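# Three arms drop balls into a balanced covered tray

## Task

A tray balanced on one pivot sits beneath a transparent cover. Get exactly one ball into each of its three seats, feeding them through the chutes in the cover's top if you like. Release each ball only once its lowest point is at or below the chute's rim, since letting go higher can spoil the result. Keep the load balanced while filling: a lopsided tray tips at once and the balls roll out.

## Robot and tools

Robots: three identical i2rt Big YAM arms named arm1, arm2 and arm3. Each has six joints, a right-handed five-finger hand and a wrist camera. Two fixed room cameras, cam_high and cam_low, also watch the scene. Calibrated feet (base_link) in the scene frame, metres, quat_wxyz: arm1 x=+0.265 y=+0.575 z=+0.964 (+0.142, -0.003, +0.003, -0.990); arm2 x=-0.634 y=+1.157 z=+1.010 (+0.912, -0.006, +0.000, -0.410); arm3 x=-0.720 y=-0.328 z=+1.028 (+0.832, +0.007, -0.005, +0.555). Each foot faces its own +x. Reach is roughly 1.07 m from the joint 1 axis.

Frame: one shared scene frame, origin on the floor, +z up. The hand point sits 0.045 m ahead of the palm; its +z runs along straight fingers, +y out of the palm, +x across the palm away from the thumb. With joints 1, 5, 6 at 0 and the hand level and forward, the palm faces down with the thumb on the left. The wrist camera is on the little-finger side; near joint6_rad -1.3 its image is upright.

Tool move: takes optional keys arm1, arm2, arm3 and cameras. Each arm key holds only that robot's command; an arm not named keeps its old command. Inside an arm's part:
- joints: a dict of absolute targets by name. Arm joints in radians: joint1_rad -2.879 to 2.879 (base yaw, positive counter-clockwise seen from above), joint2_rad 0 to 3.141 (shoulder), joint3_rad 0 to 3.019 (elbow), joint4_rad -1.692 to 1.57 (hand pitch, positive lifts fingers), joint5_rad -1.57 to 1.57 (sideways, positive to the arm's right), joint6_rad -2.094 to 2.094 (roll, positive clockwise from behind). Hand keys, unitless -1 to 1, +1 open/straight, -1 closed: hand_little, hand_ring, hand_middle, hand_index, hand_thumb_bend, hand_thumb_turn (+1 beside palm, -1 opposite the fingers). Settings: hand_force_limit -1 to 1 (about 0 to 10 N fingertip stop force, 15 N for thumb motors) and hand_speed -0.96 to 1 (full speed from +0.48 up). Scenes start at force limit 0 and speed -0.8.
- target: a list of seven numbers [x, y, z, qw, qx, qy, qz], an absolute hand pose in the scene frame, metres plus quaternion, in the same form the result's hand line prints. The hand moves in a straight line from its current hand_target toward it. When target is given, joints may contain only the hand keys and the two settings.
- speed: top speed of that straight path, 0.002 to 0.5 m/s (default 0.25); only allowed with target. Rotation is capped at twice that value in rad/s.
- min_time_s: 0.1 to 8 s, the shortest duration for this arm's joint motions; used beside joints.
cameras: list from arm1_cam_wrist, arm2_cam_wrist, arm3_cam_wrist, cam_high, cam_low or all; [] for none. A move with no arm part just reports full state plus images.

All motions in one call begin together; hand paths finish together at the pace of the slowest. Paths last 0.5 to 10 s, and no action exceeds 15 s. Hands trail, drift and may overshoot speed, especially when stretched; expect errors of a centimetre or more. Paths ignore obstacles and other arms.

wait: seconds from 0 to 10, plus optional cameras; commands nothing new. zoom_image: camera name and region [x0, y0, x1, y1] in pixels from the top-left, at most 504 by 504, on the latest image. show_instructions: displays reference pages. finished_scene: scene number 1 to 3; it ends the scene irreversibly, so the balls must already rest correctly.

Results: each robot's joint_positions, Joint velocities ("within noise" means still), joint torques (wrap at ±28 N m for joints 3 and 4), hand and hand_target poses, joint_status and hand_status, hand_stopped_by (six words for little, ring, middle, index, thumb_bend, thumb_turn: moving, target, force, stalled, fault) and the *_load_n fingertip loads (positive when pushed open). The move line lists each commanded arm as done or its worst status. Statuses: off_target (resting short, maybe still pushing), time_out (joints keep a nearby target and push on; on_its_own lists them), not_followed / "joint command not followed" / "pose unreachable" (a safety check held back targets). "as last shown" marks arms not in the call. A refused call cancels later move, wait and finished_scene calls in the same reply.

Gripping a ball: turn the thumb in front (hand_thumb_turn near -1) and close fingers around objects 0.035 to 0.065 m thick. Close gently with hand_speed -0.94 or lower and a modest hand_force_limit; faster closing can overshoot the force. Motors move only when their target changes by 0.002 or more; to grip harder, raise the limit and send a tighter target. A lost grip shows as loads near 0. To release, send open values.

Avoid: robots pressing or hitting one another (closing a hand on another robot's fingers counts), hitting fixed objects, pushing hard against things the arm cannot pass, knocking anything out of the work area, dropping balls from height or releasing above a chute rim, uneven loading of the tray, and long stretched or loaded holds that overheat motors (MOTOR HOT, then an OVER-TEMPERATURE FAULT drops the arm). The scene keeps running while you think, so plan concisely; smooth, low-effort motion is preferred. Loose objects may occasionally be nudged.

Each tool is called after ">>>" as name([rows], argument=value, ...), one row to a line, values as JSON.

Reference images:

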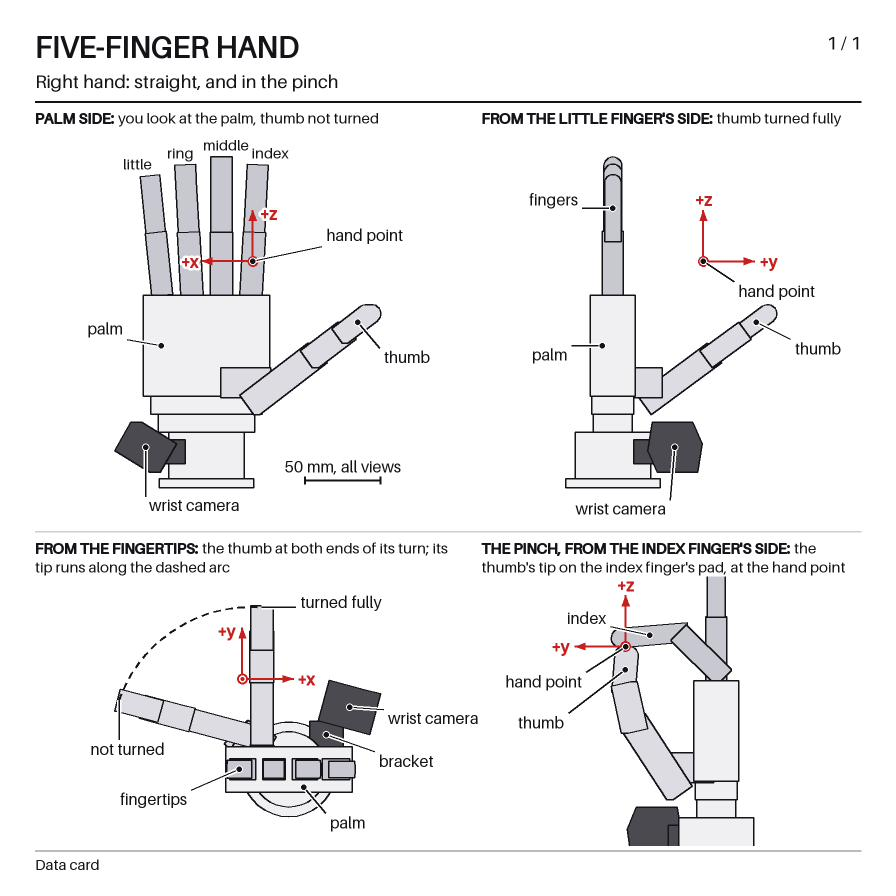

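## Session

>>> move()

Scene clock: 0.00 s.
Joint torques (N m): no reading
Heat: arm1: hottest joint3_rad 33 °C; arm2: hottest joint6_rad 33 °C; arm3: hottest joint2_rad 38 °C.
Joint velocities: within noise
arm1.joint_positions: joint1_rad=+0.214 joint2_rad=+0.614 joint3_rad=+1.405 joint4_rad=-1.478 joint5_rad=+0.239 joint6_rad=-0.916 hand_little=+1.000 hand_ring=+1.000 hand_middle=+1.000 hand_index=+1.000 hand_thumb_turn=+1.000 hand_thumb_bend=+1.000 hand_force_limit=+0.000 hand_speed=-0.800
arm1.joint_status: not commanded
arm1.hand_stopped_by: target,target,target,target,target,target
arm1.little_load_n: 0.0
arm1.ring_load_n: 0.0
arm1.middle_load_n: 0.0
arm1.index_load_n: 0.0
arm1.thumb_bend_load_n: 0.0
arm1.thumb_turn_load_n: -0.5
arm1.hand: x=+0.0752 y=+0.5520 z=+1.4319 quat_wxyz=(+0.418, -0.119, -0.890, +0.140) (m; scene frame)
arm1.hand_target: x=+0.0753 y=+0.5520 z=+1.4410 quat_wxyz=(+0.427, -0.120, -0.884, +0.146) (m; scene frame)
arm1.hand_status: not commanded
arm2.joint_positions: joint1_rad=-0.336 joint2_rad=+0.640 joint3_rad=+1.387 joint4_rad=-1.347 joint5_rad=-0.012 joint6_rad=-1.551 hand_little=+1.000 hand_ring=+1.000 hand_middle=+1.000 hand_index=+1.000 hand_thumb_turn=+1.000 hand_thumb_bend=+1.000 hand_force_limit=+0.000 hand_speed=-0.800
arm2.joint_status: not commanded
arm2.hand_stopped_by: target,target,target,target,target,target
arm2.little_load_n: 0.0
arm2.ring_load_n: 0.0
arm2.middle_load_n: 0.0
arm2.index_load_n: 0.0
arm2.thumb_bend_load_n: 0.5
arm2.thumb_turn_load_n: 0.0
arm2.hand: x=-0.5925 y=+0.9155 z=+1.5050 quat_wxyz=(+0.257, +0.731, -0.494, +0.394) (m; scene frame)
arm2.hand_target: x=-0.5928 y=+0.9165 z=+1.5147 quat_wxyz=(+0.262, +0.727, -0.491, +0.402) (m; scene frame)
arm2.hand_status: not commanded
arm3.joint_positions: joint1_rad=-0.381 joint2_rad=+0.617 joint3_rad=+1.427 joint4_rad=-1.287 joint5_rad=-0.093 joint6_rad=-1.286 hand_little=+1.000 hand_ring=+1.000 hand_middle=+1.000 hand_index=+1.000 hand_thumb_turn=+1.000 hand_thumb_bend=+1.000 hand_force_limit=+0.000 hand_speed=-0.800
arm3.joint_status: not commanded
arm3.hand_stopped_by: target,target,target,target,target,target
arm3.little_load_n: 0.0
arm3.ring_load_n: 0.0
arm3.middle_load_n: 0.0
arm3.index_load_n: 0.0
arm3.thumb_bend_load_n: 0.0
arm3.thumb_turn_load_n: -0.5
arm3.hand: x=-0.5335 y=-0.1908 z=+1.5457 quat_wxyz=(-0.308, +0.817, +0.235, +0.427) (m; scene frame)
arm3.hand_target: x=-0.5348 y=-0.1924 z=+1.5560 quat_wxyz=(-0.313, +0.811, +0.234, +0.436) (m; scene frame)
arm3.hand_status: not commanded
pictures: arm1_cam_wrist, arm2_cam_wrist, arm3_cam_wrist, cam_high, cam_low
Images, in order (width x height): arm1_cam_wrist 672x504, arm2_cam_wrist 672x504, arm3_cam_wrist 672x504, cam_high 896x504, cam_low 896x504.

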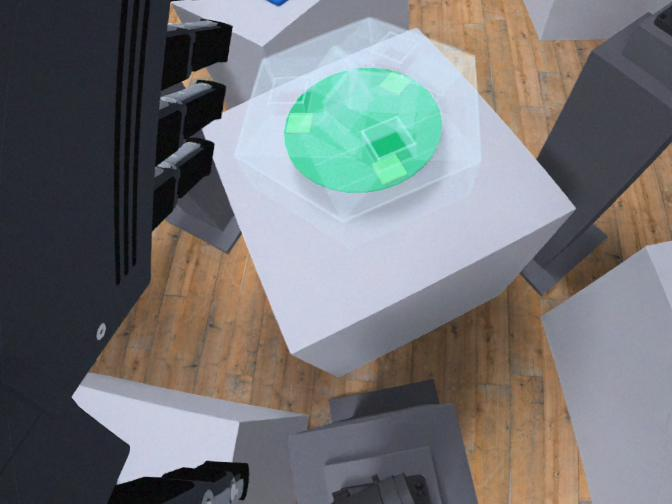

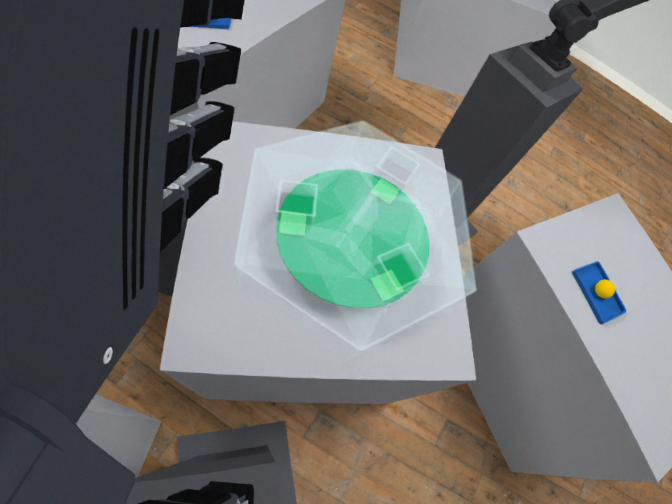

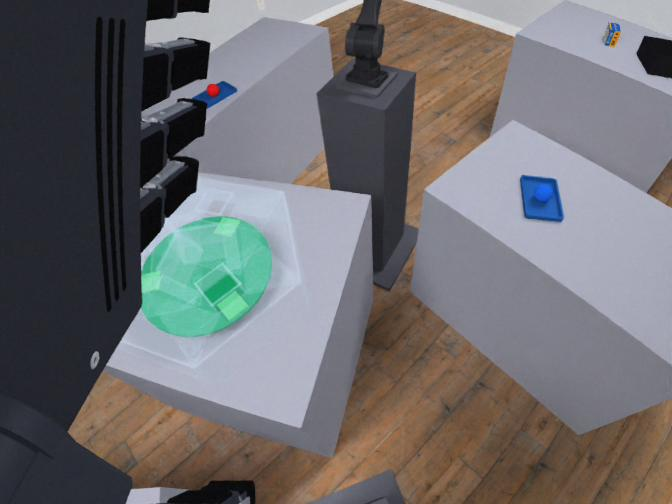

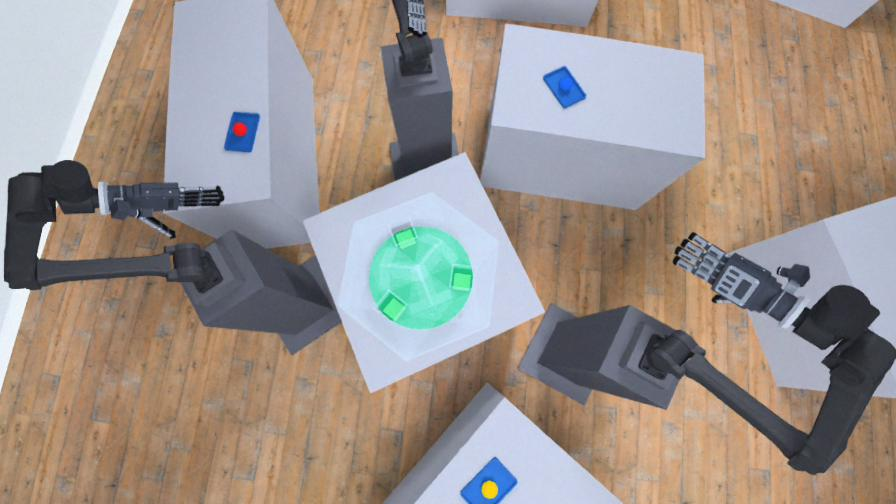

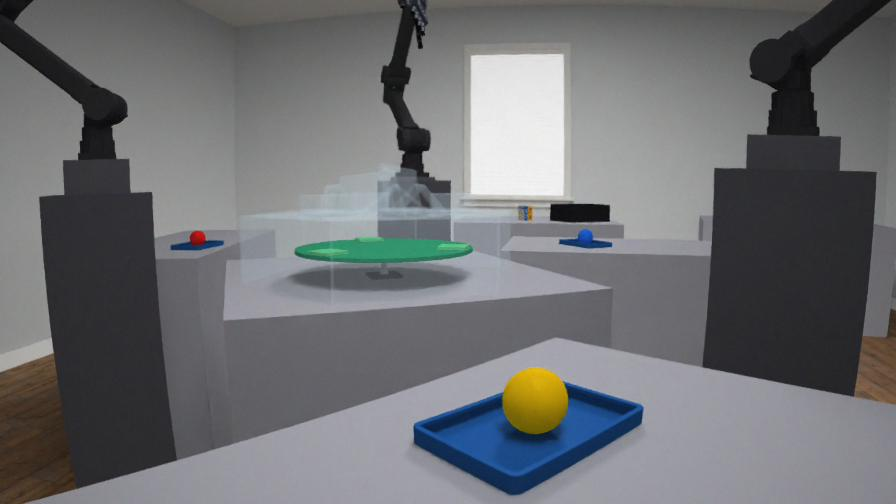

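>>> zoom_image(camera="cam_high", region=[320, 170, 530, 380])

>>> zoom_image(camera="cam_low", region=[220, 120, 620, 345])

>>> zoom_image(camera="arm2_cam_wrist", region=[150, 100, 500, 400])

Scaled by 2.400 from the camera's 896x504 image, which has a finer 1280x720 frame.

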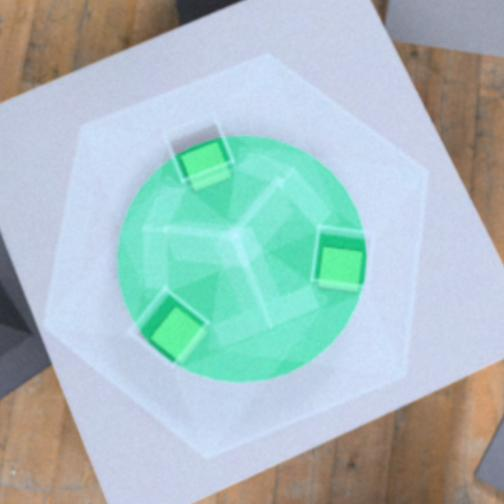

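Scaled by 1.260 from the camera's 896x504 image, which has a finer 1280x720 frame.

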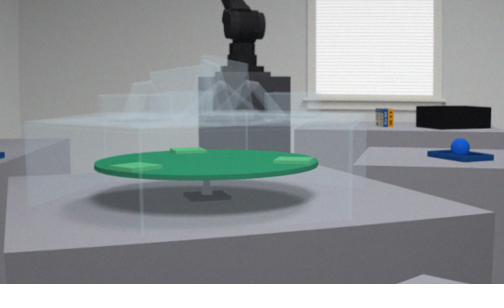

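Scaled by 1.440 from the camera's 672x504 image, which has a finer 960x720 frame.

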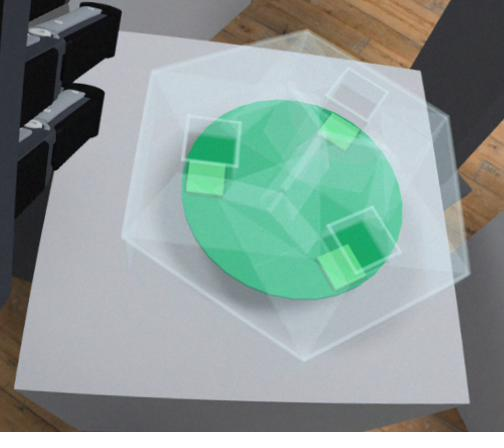

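>>> zoom_image(camera="arm1_cam_wrist", region=[220, 0, 500, 240])

>>> zoom_image(camera="arm3_cam_wrist", region=[100, 160, 380, 400])

Scaled by 1.800 from the camera's 672x504 image, which has a finer 960x720 frame.

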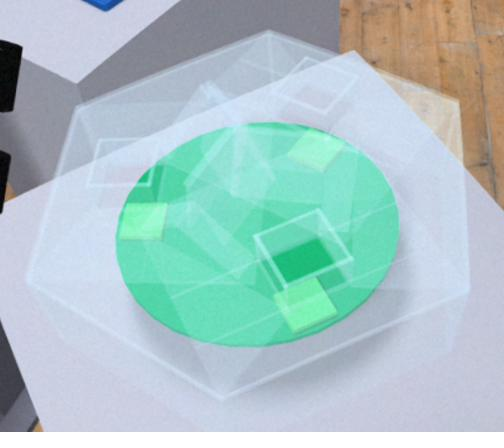

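Scaled by 1.800 from the camera's 672x504 image, which has a finer 960x720 frame.

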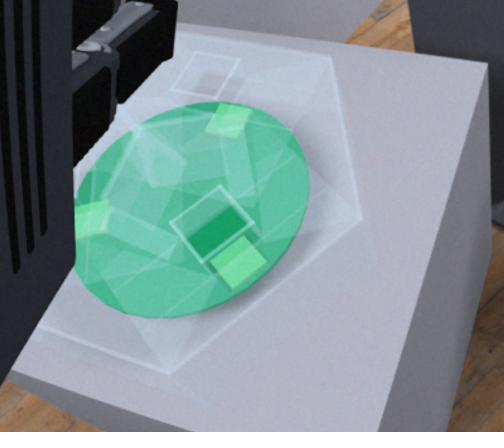

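>>> move(arm1={"joints": {"joint1_rad": 1.39, "joint5_rad": 0, "joint6_rad": 0, "hand_thumb_turn": -1, "hand_ring": -1, "hand_little": -1, "hand_speed": 0.0}, "min_time_s": 4}, arm2={"joints": {"joint1_rad": 0.887, "joint5_rad": 0, "joint6_rad": 0, "hand_thumb_turn": -1, "hand_ring": -1, "hand_little": -1, "hand_speed": 0.0}, "min_time_s": 4}, arm3={"joints": {"joint1_rad": 1.28, "joint5_rad": 0, "joint6_rad": 0, "hand_thumb_turn": -1, "hand_ring": -1, "hand_little": -1, "hand_speed": 0.0}, "min_time_s": 4}, cameras=["all"])

Scene clock: 240.23 s.
Joint torques (N m): arm1=[1.61 1.79 7.84 1.81 -0.06 -0.04] | arm2=[1.61 0.97 9.16 2.28 0.15 0.07] | arm3=[1.85 2.2 9.06 1.87 0.1 0.19]
Heat: arm1: hottest joint3_rad 37 °C; arm2: hottest joint3_rad 38 °C; arm3: hottest joint3_rad 41 °C.
move: arm1 done; arm2 done; arm3 done
Joint velocities: within noise
arm1.joint_positions: joint1_rad=+1.386 joint2_rad=+0.614 joint3_rad=+1.405 joint4_rad=-1.478 joint5_rad=+0.003 joint6_rad=-0.011 hand_little=-1.000 hand_ring=-1.000 hand_middle=+1.000 hand_index=+1.000 hand_thumb_turn=-1.000 hand_thumb_bend=+1.000 hand_force_limit=+0.000 hand_speed=+0.000
arm1.joint_status: all done
arm1.hand_stopped_by: target,target,target,target,target,target
arm1.little_load_n: 0.0
arm1.ring_load_n: 0.0
arm1.middle_load_n: 0.0
arm1.index_load_n: 0.0
arm1.thumb_bend_load_n: 0.0
arm1.thumb_turn_load_n: 0.0
arm1.hand: x=+0.3161 y=+0.3872 z=+1.4218 quat_wxyz=(-0.015, +0.051, -0.904, +0.425) (m; scene frame)
arm1.hand_target: x=+0.3197 y=+0.3877 z=+1.4315 quat_wxyz=(-0.022, +0.052, -0.898, +0.436) (m; scene frame)
arm1.hand_status: not commanded
arm2.joint_positions: joint1_rad=+0.877 joint2_rad=+0.640 joint3_rad=+1.387 joint4_rad=-1.347 joint5_rad=-0.003 joint6_rad=-0.014 hand_little=-1.000 hand_ring=-1.000 hand_middle=+1.000 hand_index=+1.000 hand_thumb_turn=-1.000 hand_thumb_bend=+1.000 hand_force_limit=+0.000 hand_speed=+0.000
arm2.joint_status: all done
arm2.hand_stopped_by: target,target,target,target,target,target
arm2.little_load_n: 0.0
arm2.ring_load_n: 0.0
arm2.middle_load_n: 0.0
arm2.index_load_n: 0.0
arm2.thumb_bend_load_n: 0.0
arm2.thumb_turn_load_n: 0.0
arm2.hand: x=-0.4069 y=+1.1991 z=+1.4779 quat_wxyz=(-0.329, +0.643, -0.609, +0.328) (m; scene frame)
arm2.hand_target: x=-0.4076 y=+1.2029 z=+1.4874 quat_wxyz=(-0.340, +0.639, -0.606, +0.331) (m; scene frame)
arm2.hand_status: not commanded
arm3.joint_positions: joint1_rad=+1.267 joint2_rad=+0.617 joint3_rad=+1.427 joint4_rad=-1.287 joint5_rad=-0.010 joint6_rad=-0.014 hand_little=-1.000 hand_ring=-1.000 hand_middle=+1.000 hand_index=+1.000 hand_thumb_turn=-1.000 hand_thumb_bend=+1.000 hand_force_limit=+0.000 hand_speed=+0.000
arm3.joint_status: all done
arm3.hand_stopped_by: target,target,target,target,target,target
arm3.little_load_n: 0.5
arm3.ring_load_n: 0.0
arm3.middle_load_n: 0.0
arm3.index_load_n: 0.0
arm3.thumb_bend_load_n: 0.0
arm3.thumb_turn_load_n: 0.0
arm3.hand: x=-0.9138 y=-0.2159 z=+1.5342 quat_wxyz=(-0.477, +0.767, +0.371, -0.216) (m; scene frame)
arm3.hand_target: x=-0.9144 y=-0.2193 z=+1.5446 quat_wxyz=(-0.484, +0.762, +0.366, -0.226) (m; scene frame)
arm3.hand_status: not commanded
pictures: arm1_cam_wrist, arm2_cam_wrist, arm3_cam_wrist, cam_high, cam_low
Images, in order (width x height): arm1_cam_wrist 672x504, arm2_cam_wrist 672x504, arm3_cam_wrist 672x504, cam_high 896x504, cam_low 896x504.

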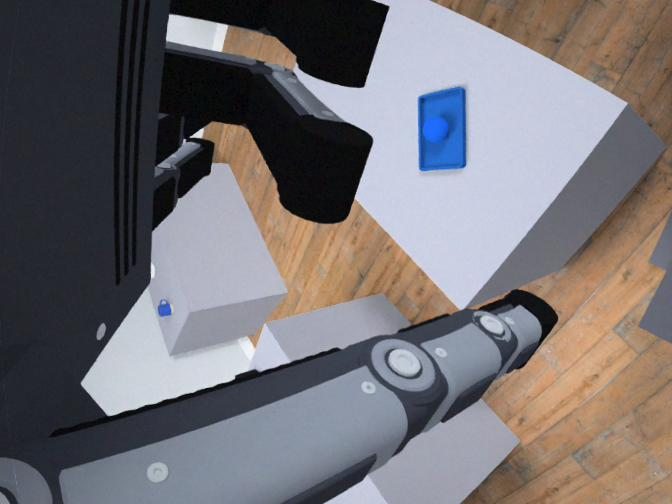

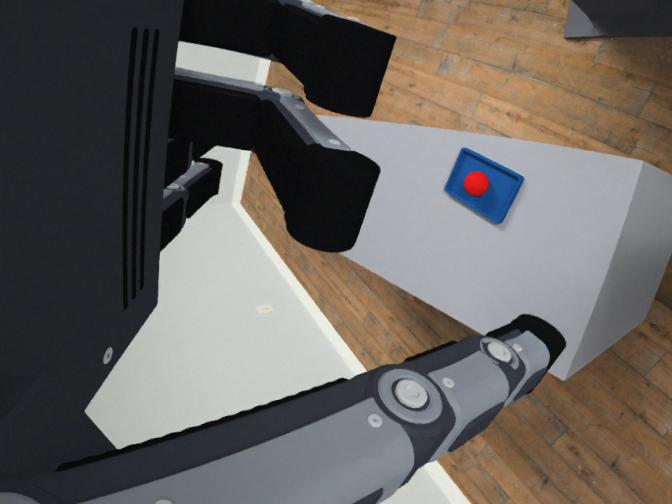

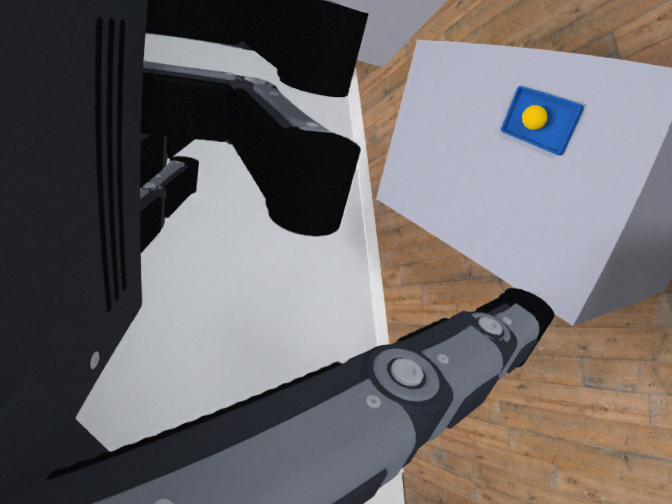

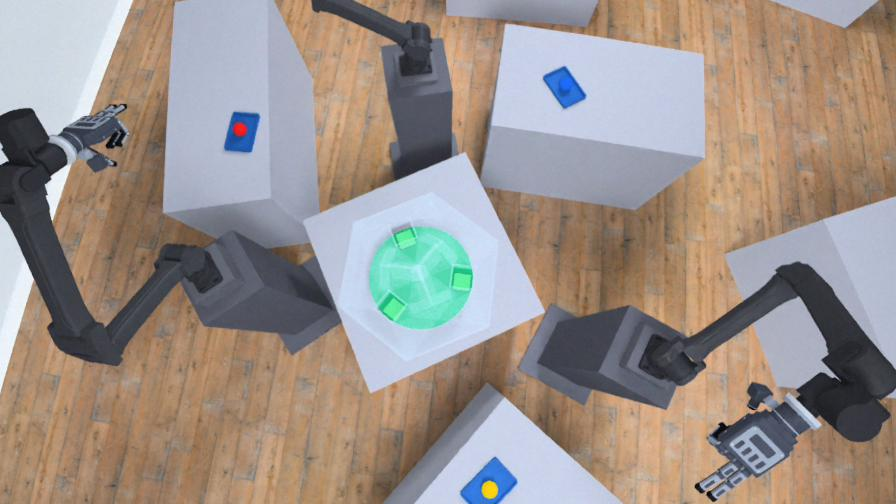

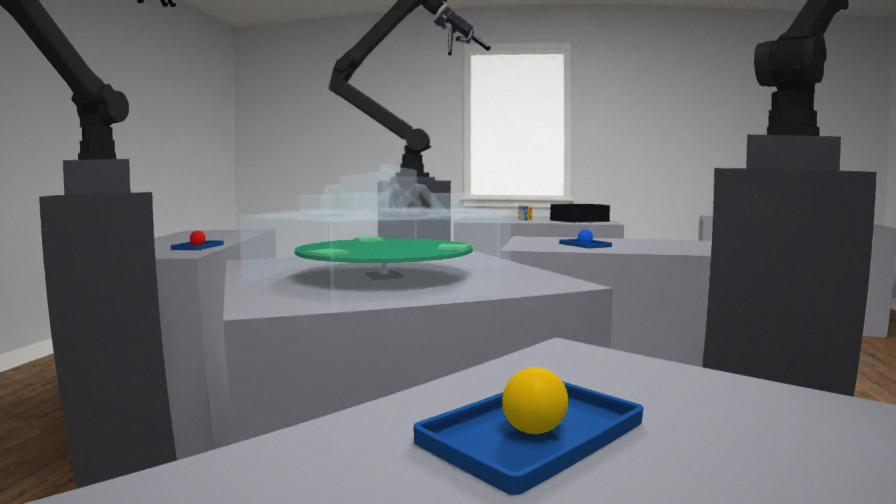

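>>> move(arm1={"target": [0.355, 0.04, 1.05, 0.0320, -0.0773, 0.9207, -0.3814], "speed": 0.2}, arm2={"target": [-0.10, 1.25, 1.05, 0.2930, -0.7073, 0.5945, -0.2462], "speed": 0.2}, arm3={"target": [-1.22, 0.13, 1.05, 0.3503, -0.8456, -0.3721, 0.1541], "speed": 0.2}, cameras=["all"])

Scene clock: 271.80 s.
Joint torques (N m): arm1=[-0.62 -10.11 10.71 2.22 -0.04 -0.18] | arm2=[1.67 -10.17 11.26 2.54 -0.2 -0.17] | arm3=[0.03 -14.04 12.16 1.73 0.07 -0.05]
Heat: arm1: hottest joint3_rad 37 °C; arm2: hottest joint3_rad 38 °C; arm3: hottest joint3_rad 41 °C.
move: arm1 off_target; arm2 off_target; arm3 off_target
Joint velocities: within noise
arm1.joint_positions: joint1_rad=+1.386 joint2_rad=+1.502 joint3_rad=+0.922 joint4_rad=-0.275 joint5_rad=-0.040 joint6_rad=-0.032 hand_little=-1.000 hand_ring=-1.000 hand_middle=+1.000 hand_index=+1.000 hand_thumb_turn=-1.000 hand_thumb_bend=+1.000 hand_force_limit=+0.000 hand_speed=+0.000
arm1.joint_status: not commanded
arm1.hand_stopped_by: target,target,target,target,target,target
arm1.little_load_n: 0.0
arm1.ring_load_n: 0.0
arm1.middle_load_n: 0.0
arm1.index_load_n: 0.0
arm1.thumb_bend_load_n: 0.0
arm1.thumb_turn_load_n: 0.0
arm1.hand: x=+0.3527 y=+0.0687 z=+1.0229 quat_wxyz=(-0.028, +0.070, -0.935, +0.347) (m; scene frame)
arm1.hand_target: x=+0.3542 y=+0.0431 z=+1.0464 quat_wxyz=(-0.028, +0.075, -0.923, +0.376) (m; scene frame)
arm1.hand_status: off_target (0.040 m and 4.4 deg from the pose sent, 0.510 m and 6.4 deg at the start)
arm2.joint_positions: joint1_rad=+0.931 joint2_rad=+1.562 joint3_rad=+0.870 joint4_rad=-0.141 joint5_rad=-0.044 joint6_rad=-0.028 hand_little=-1.000 hand_ring=-1.000 hand_middle=+1.000 hand_index=+1.000 hand_thumb_turn=-1.000 hand_thumb_bend=+1.000 hand_force_limit=+0.000 hand_speed=+0.000
arm2.joint_status: not commanded
arm2.hand_stopped_by: target,target,target,target,target,target
arm2.little_load_n: 0.0
arm2.ring_load_n: 0.0
arm2.middle_load_n: 0.0
arm2.index_load_n: 0.0
arm2.thumb_bend_load_n: 0.0
arm2.thumb_turn_load_n: 0.0
arm2.hand: x=-0.1241 y=+1.2386 z=+1.0344 quat_wxyz=(-0.271, +0.703, -0.614, +0.234) (m; scene frame)
arm2.hand_target: x=-0.1026 y=+1.2495 z=+1.0477 quat_wxyz=(-0.288, +0.707, -0.597, +0.246) (m; scene frame)
arm2.hand_status: off_target (0.031 m and 3.7 deg from the pose sent, 0.529 m and 12.7 deg at the start)
arm3.joint_positions: joint1_rad=+1.181 joint2_rad=+1.914 joint3_rad=+1.285 joint4_rad=-0.218 joint5_rad=-0.042 joint6_rad=-0.019 hand_little=-1.000 hand_ring=-1.000 hand_middle=+1.000 hand_index=+1.000 hand_thumb_turn=-1.000 hand_thumb_bend=+1.000 hand_force_limit=+0.000 hand_speed=+0.000
arm3.joint_status: not commanded
arm3.hand_stopped_by: target,target,target,target,target,target
arm3.little_load_n: 0.0
arm3.ring_load_n: 0.0
arm3.middle_load_n: 0.0
arm3.index_load_n: 0.0
arm3.thumb_bend_load_n: 0.0
arm3.thumb_turn_load_n: 0.0
arm3.hand: x=-1.2090 y=+0.1070 z=+1.0341 quat_wxyz=(-0.328, +0.855, +0.374, -0.147) (m; scene frame)
arm3.hand_target: x=-1.2181 y=+0.1275 z=+1.0452 quat_wxyz=(-0.347, +0.849, +0.371, -0.149) (m; scene frame)
arm3.hand_status: off_target (0.030 m and 2.9 deg from the pose sent, 0.669 m and 18.6 deg at the start)
pictures: arm1_cam_wrist, arm2_cam_wrist, arm3_cam_wrist, cam_high, cam_low
Images, in order (width x height): arm1_cam_wrist 672x504, arm2_cam_wrist 672x504, arm3_cam_wrist 672x504, cam_high 896x504, cam_low 896x504.

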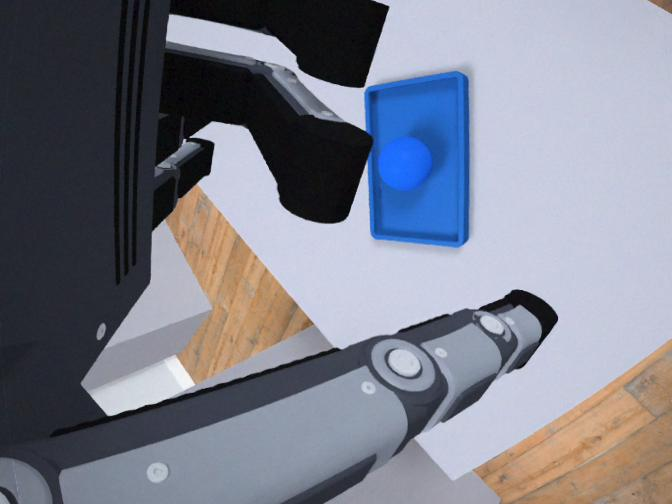

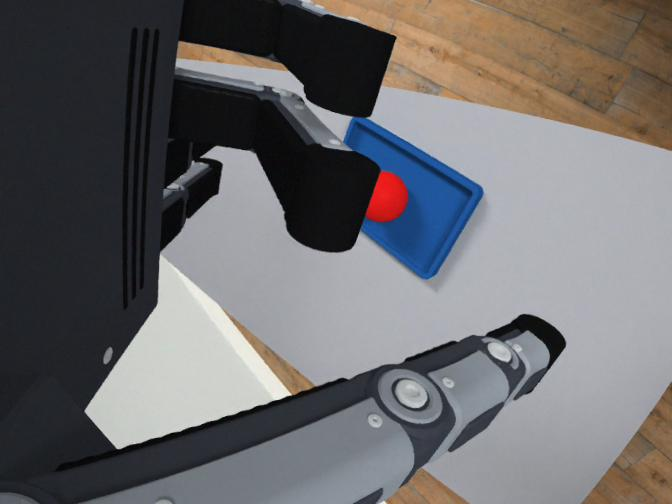

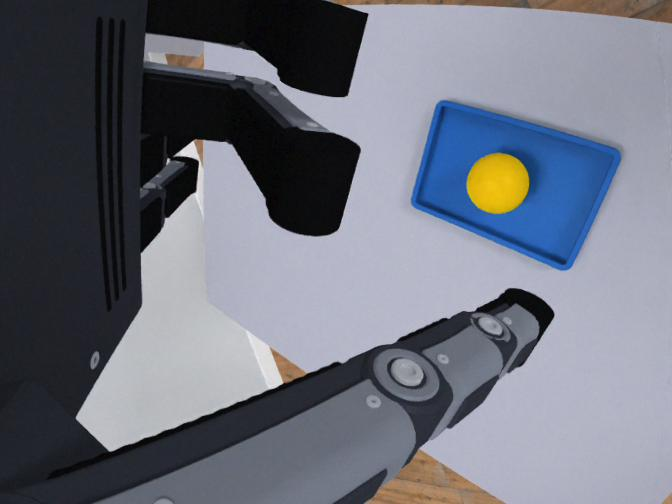

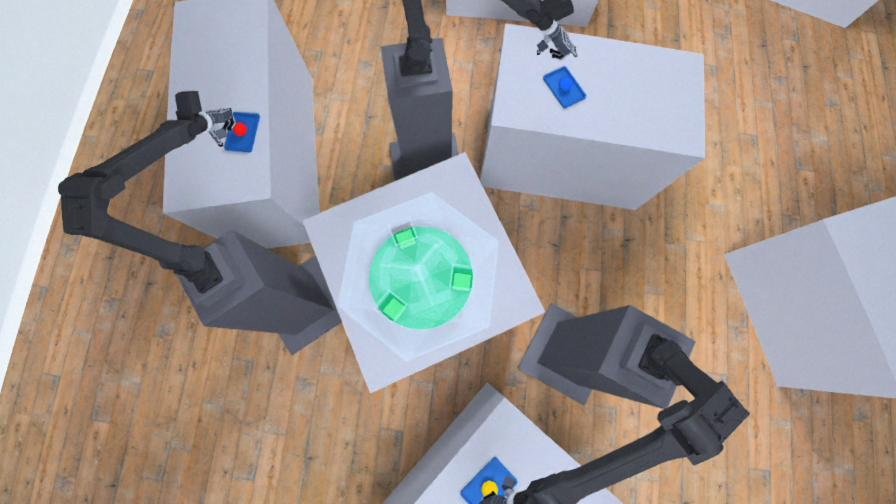

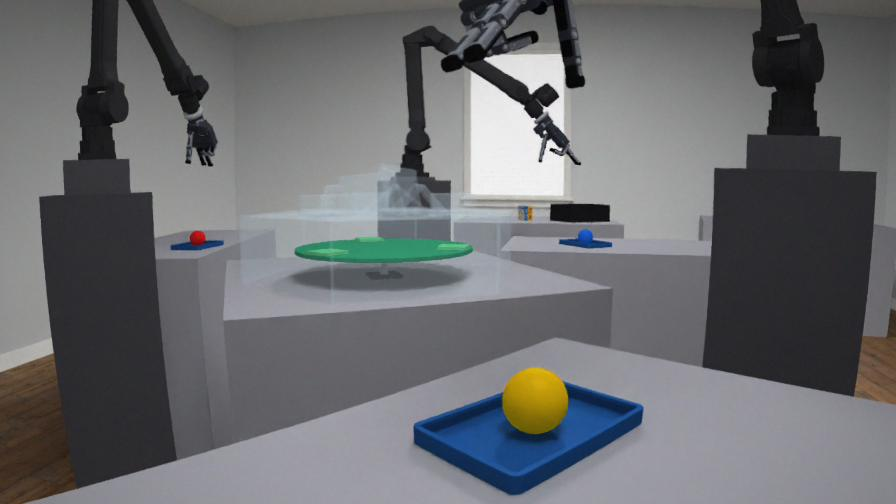

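>>> move(arm1={"joints": {"hand_ring": 1, "hand_little": 1, "hand_index": 0.3, "hand_middle": 0.3}}, arm2={"joints": {"hand_ring": 1, "hand_little": 1, "hand_index": 0, "hand_middle": 0, "hand_thumb_bend": 0}}, arm3={"joints": {"hand_ring": 1, "hand_little": 1, "hand_index": 0.5, "hand_middle": 0.5, "hand_thumb_bend": 0.5}}, cameras=["arm1_cam_wrist", "arm2_cam_wrist", "arm3_cam_wrist"])

Scene clock: 304.90 s.
Joint torques (N m): arm1=[-0.09 -10.75 10.85 2.28 -0.07 -0.18] | arm2=[1.67 -10.17 11.25 2.47 -0.19 -0.16] | arm3=[-0.03 -14.04 12.15 1.76 0.07 -0.05]
Heat: arm1: hottest joint3_rad 39 °C; arm2: hottest joint3_rad 38 °C; arm3: hottest joint3_rad 44 °C.
move: arm1 done; arm2 done; arm3 done
Joint velocities: within noise
arm1.joint_positions: joint1_rad=+1.386 joint2_rad=+1.502 joint3_rad=+0.922 joint4_rad=-0.275 joint5_rad=-0.040 joint6_rad=-0.034 hand_little=+1.000 hand_ring=+1.000 hand_middle=+0.300 hand_index=+0.300 hand_thumb_turn=-1.000 hand_thumb_bend=+1.000 hand_force_limit=+0.000 hand_speed=+0.000
arm1.joint_status: all done
arm1.hand_stopped_by: target,target,target,target,target,target
arm1.little_load_n: 0.0
arm1.ring_load_n: -0.5
arm1.middle_load_n: 0.0
arm1.index_load_n: 0.0
arm1.thumb_bend_load_n: 0.0
arm1.thumb_turn_load_n: 0.0
arm1.hand: x=+0.3526 y=+0.0688 z=+1.0229 quat_wxyz=(-0.027, +0.071, -0.935, +0.347) (m; scene frame)
arm1.hand_target: x=+0.3541 y=+0.0432 z=+1.0463 quat_wxyz=(-0.027, +0.075, -0.923, +0.376) (m; scene frame)
arm1.hand_status: not commanded
arm2.joint_positions: joint1_rad=+0.931 joint2_rad=+1.562 joint3_rad=+0.870 joint4_rad=-0.141 joint5_rad=-0.044 joint6_rad=-0.029 hand_little=+1.000 hand_ring=+1.000 hand_middle=+0.000 hand_index=+0.000 hand_thumb_turn=-1.000 hand_thumb_bend=+0.000 hand_force_limit=+0.000 hand_speed=+0.000
arm2.joint_status: all done
arm2.hand_stopped_by: target,target,target,target,target,target
arm2.little_load_n: 0.0
arm2.ring_load_n: 0.0
arm2.middle_load_n: 0.0
arm2.index_load_n: 0.0
arm2.thumb_bend_load_n: 0.0
arm2.thumb_turn_load_n: 0.0
arm2.hand: x=-0.1241 y=+1.2385 z=+1.0344 quat_wxyz=(-0.271, +0.704, -0.613, +0.234) (m; scene frame)
arm2.hand_target: x=-0.1028 y=+1.2494 z=+1.0475 quat_wxyz=(-0.287, +0.708, -0.597, +0.246) (m; scene frame)
arm2.hand_status: not commanded
arm3.joint_positions: joint1_rad=+1.181 joint2_rad=+1.914 joint3_rad=+1.285 joint4_rad=-0.218 joint5_rad=-0.042 joint6_rad=-0.019 hand_little=+1.000 hand_ring=+1.000 hand_middle=+0.500 hand_index=+0.500 hand_thumb_turn=-1.000 hand_thumb_bend=+0.500 hand_force_limit=+0.000 hand_speed=+0.000
arm3.joint_status: all done
arm3.hand_stopped_by: target,target,target,target,target,target
arm3.little_load_n: -0.5
arm3.ring_load_n: 0.0
arm3.middle_load_n: 0.0
arm3.index_load_n: 0.0
arm3.thumb_bend_load_n: 0.0
arm3.thumb_turn_load_n: 0.0
arm3.hand: x=-1.2090 y=+0.1070 z=+1.0341 quat_wxyz=(-0.328, +0.855, +0.374, -0.147) (m; scene frame)
arm3.hand_target: x=-1.2181 y=+0.1275 z=+1.0452 quat_wxyz=(-0.347, +0.849, +0.371, -0.149) (m; scene frame)
arm3.hand_status: not commanded
pictures: arm1_cam_wrist, arm2_cam_wrist, arm3_cam_wrist
Images, in order (width x height): arm1_cam_wrist 672x504, arm2_cam_wrist 672x504, arm3_cam_wrist 672x504.

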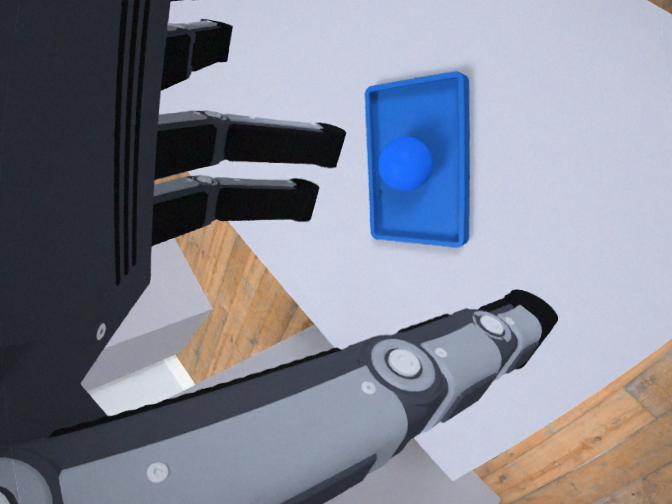

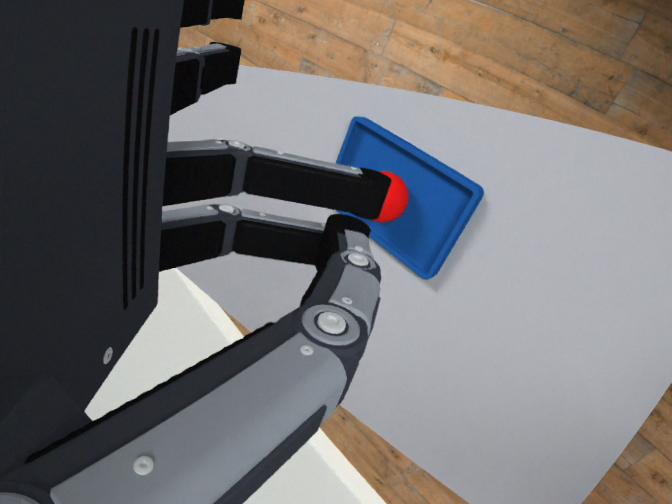

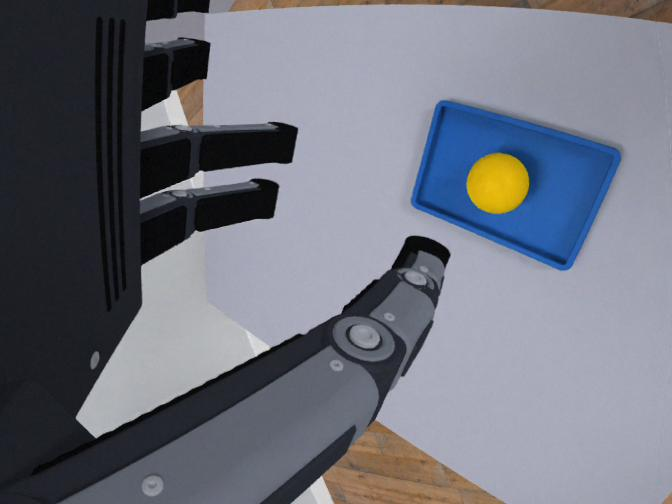

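>>> move(arm1={"target": [0.382, -0.039, 0.947, 0.0401, -0.0880, 0.9058, -0.4127], "speed": 0.1}, arm2={"target": [-0.011, 1.317, 0.936, 0.3205, -0.7199, 0.5624, -0.2504], "speed": 0.1, "joints": {"hand_index": 0.3, "hand_middle": 0.3, "hand_thumb_bend": 1}}, arm3={"target": [-1.218, 0.133, 0.936, 0.3716, -0.8346, -0.3716, 0.1654], "speed": 0.1, "joints": {"hand_index": 0.3, "hand_middle": 0.3, "hand_thumb_bend": 1}}, cameras=["all"])

Scene clock: 359.77 s.
Joint torques (N m): arm1=[0.21 -14.04 9.36 2.37 -0.09 -0.09] | arm2=[1.44 -13.92 9.59 2.65 0.06 -0.02] | arm3=[-0.09 -14.74 7.31 2.18 -0.11 -0.11]
Heat: arm1: hottest joint3_rad 41 °C; arm2: hottest joint3_rad 38 °C; arm3: hottest joint3_rad 46 °C.
move: arm1 off_target; arm2 off_target; arm3 off_target
Joint velocities: within noise
arm1.joint_positions: joint1_rad=+1.401 joint2_rad=+1.835 joint3_rad=+1.015 joint4_rad=+0.056 joint5_rad=-0.051 joint6_rad=-0.034 hand_little=+1.000 hand_ring=+1.000 hand_middle=+0.300 hand_index=+0.300 hand_thumb_turn=-1.000 hand_thumb_bend=+1.000 hand_force_limit=+0.000 hand_speed=+0.000
arm1.joint_status: not commanded
arm1.hand_stopped_by: target,target,target,target,target,target
arm1.little_load_n: 0.0
arm1.ring_load_n: 0.0
arm1.middle_load_n: 0.0
arm1.index_load_n: 0.0
arm1.thumb_bend_load_n: 0.0
arm1.thumb_turn_load_n: 0.0
arm1.hand: x=+0.3716 y=-0.0139 z=+0.9310 quat_wxyz=(-0.036, +0.080, -0.917, +0.389) (m; scene frame)
arm1.hand_target: x=+0.3824 y=-0.0372 z=+0.9475 quat_wxyz=(-0.040, +0.088, -0.905, +0.413) (m; scene frame)
arm1.hand_status: off_target (0.032 m and 3.2 deg from the pose sent, 0.135 m and 8.6 deg at the start)
arm2.joint_positions: joint1_rad=+1.026 joint2_rad=+1.968 joint3_rad=+1.071 joint4_rad=+0.138 joint5_rad=-0.044 joint6_rad=-0.029 hand_little=+1.000 hand_ring=+1.000 hand_middle=+0.300 hand_index=+0.300 hand_thumb_turn=-1.000 hand_thumb_bend=+1.000 hand_force_limit=+0.000 hand_speed=+0.000
arm2.joint_status: all done
arm2.hand_stopped_by: target,target,target,target,target,target
arm2.little_load_n: 0.0
arm2.ring_load_n: 0.0
arm2.middle_load_n: 0.0
arm2.index_load_n: 0.0
arm2.thumb_bend_load_n: 0.0
arm2.thumb_turn_load_n: 0.0
arm2.hand: x=-0.0304 y=+1.3047 z=+0.9324 quat_wxyz=(-0.308, +0.722, -0.570, +0.243) (m; scene frame)
arm2.hand_target: x=-0.0135 y=+1.3174 z=+0.9356 quat_wxyz=(-0.320, +0.720, -0.562, +0.250) (m; scene frame)
arm2.hand_status: off_target (0.023 m and 1.9 deg from the pose sent, 0.169 m and 8.6 deg at the start)
arm3.joint_positions: joint1_rad=+1.173 joint2_rad=+2.095 joint3_rad=+1.241 joint4_rad=+0.110 joint5_rad=-0.059 joint6_rad=-0.023 hand_little=+1.000 hand_ring=+1.000 hand_middle=+0.300 hand_index=+0.300 hand_thumb_turn=-1.000 hand_thumb_bend=+1.000 hand_force_limit=+0.000 hand_speed=+0.000
arm3.joint_status: all done
arm3.hand_stopped_by: target,target,target,target,target,target
arm3.little_load_n: 0.0
arm3.ring_load_n: 0.0
arm3.middle_load_n: 0.0
arm3.index_load_n: 0.0
arm3.thumb_bend_load_n: 0.0
arm3.thumb_turn_load_n: 0.0
arm3.hand: x=-1.2233 y=+0.1261 z=+0.9461 quat_wxyz=(-0.370, +0.835, +0.370, -0.169) (m; scene frame)
arm3.hand_target: x=-1.2176 y=+0.1319 z=+0.9364 quat_wxyz=(-0.371, +0.835, +0.371, -0.166) (m; scene frame)
arm3.hand_status: off_target (0.013 m and 0.5 deg from the pose sent, 0.102 m and 5.9 deg at the start)
pictures: arm1_cam_wrist, arm2_cam_wrist, arm3_cam_wrist, cam_high, cam_low
Images, in order (width x height): arm1_cam_wrist 672x504, arm2_cam_wrist 672x504, arm3_cam_wrist 672x504, cam_high 896x504, cam_low 896x504.

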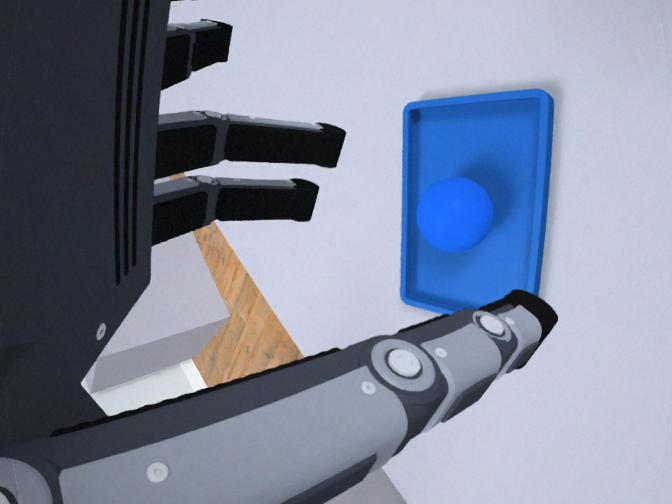

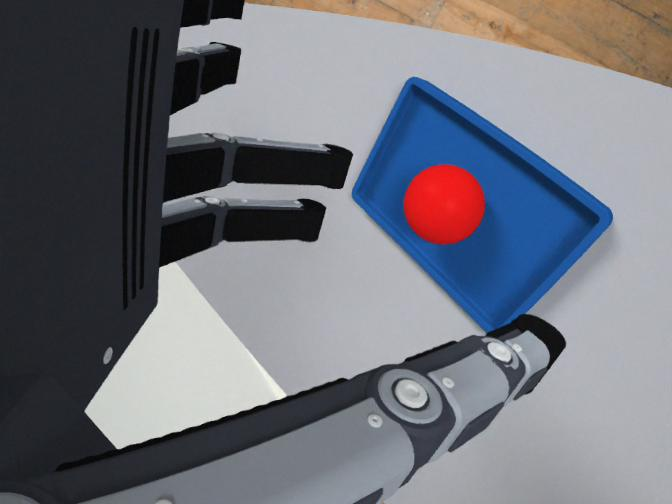

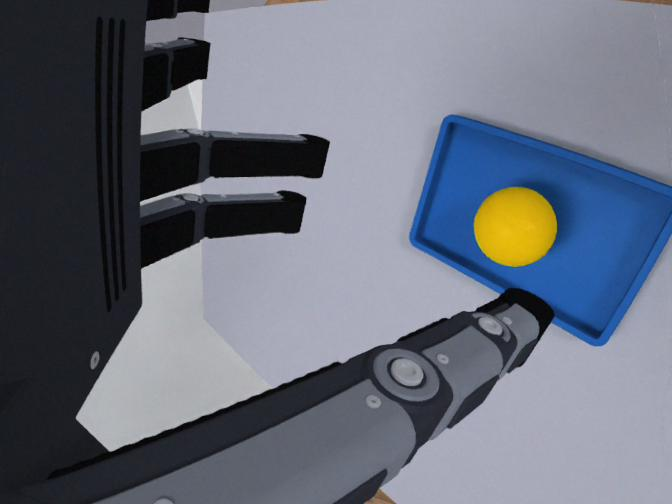

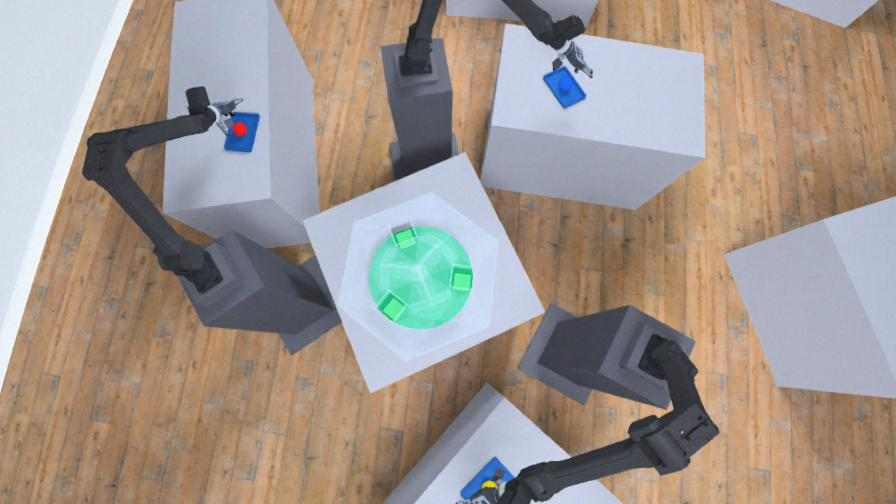

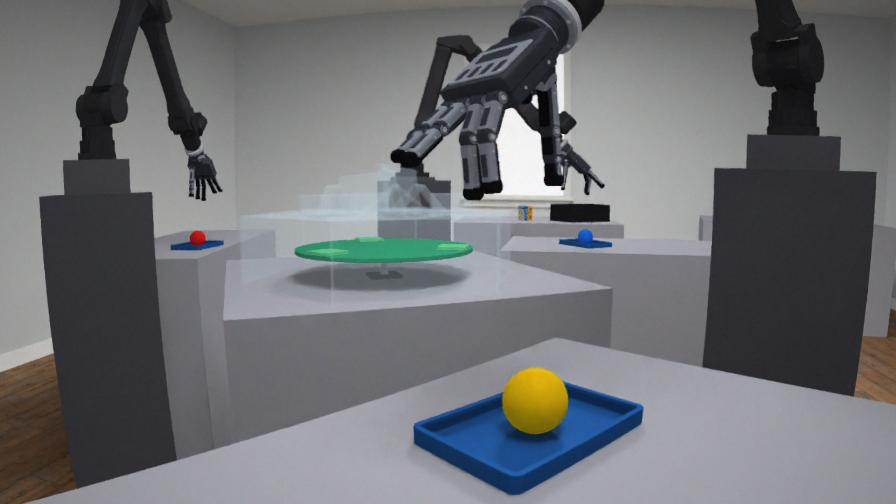

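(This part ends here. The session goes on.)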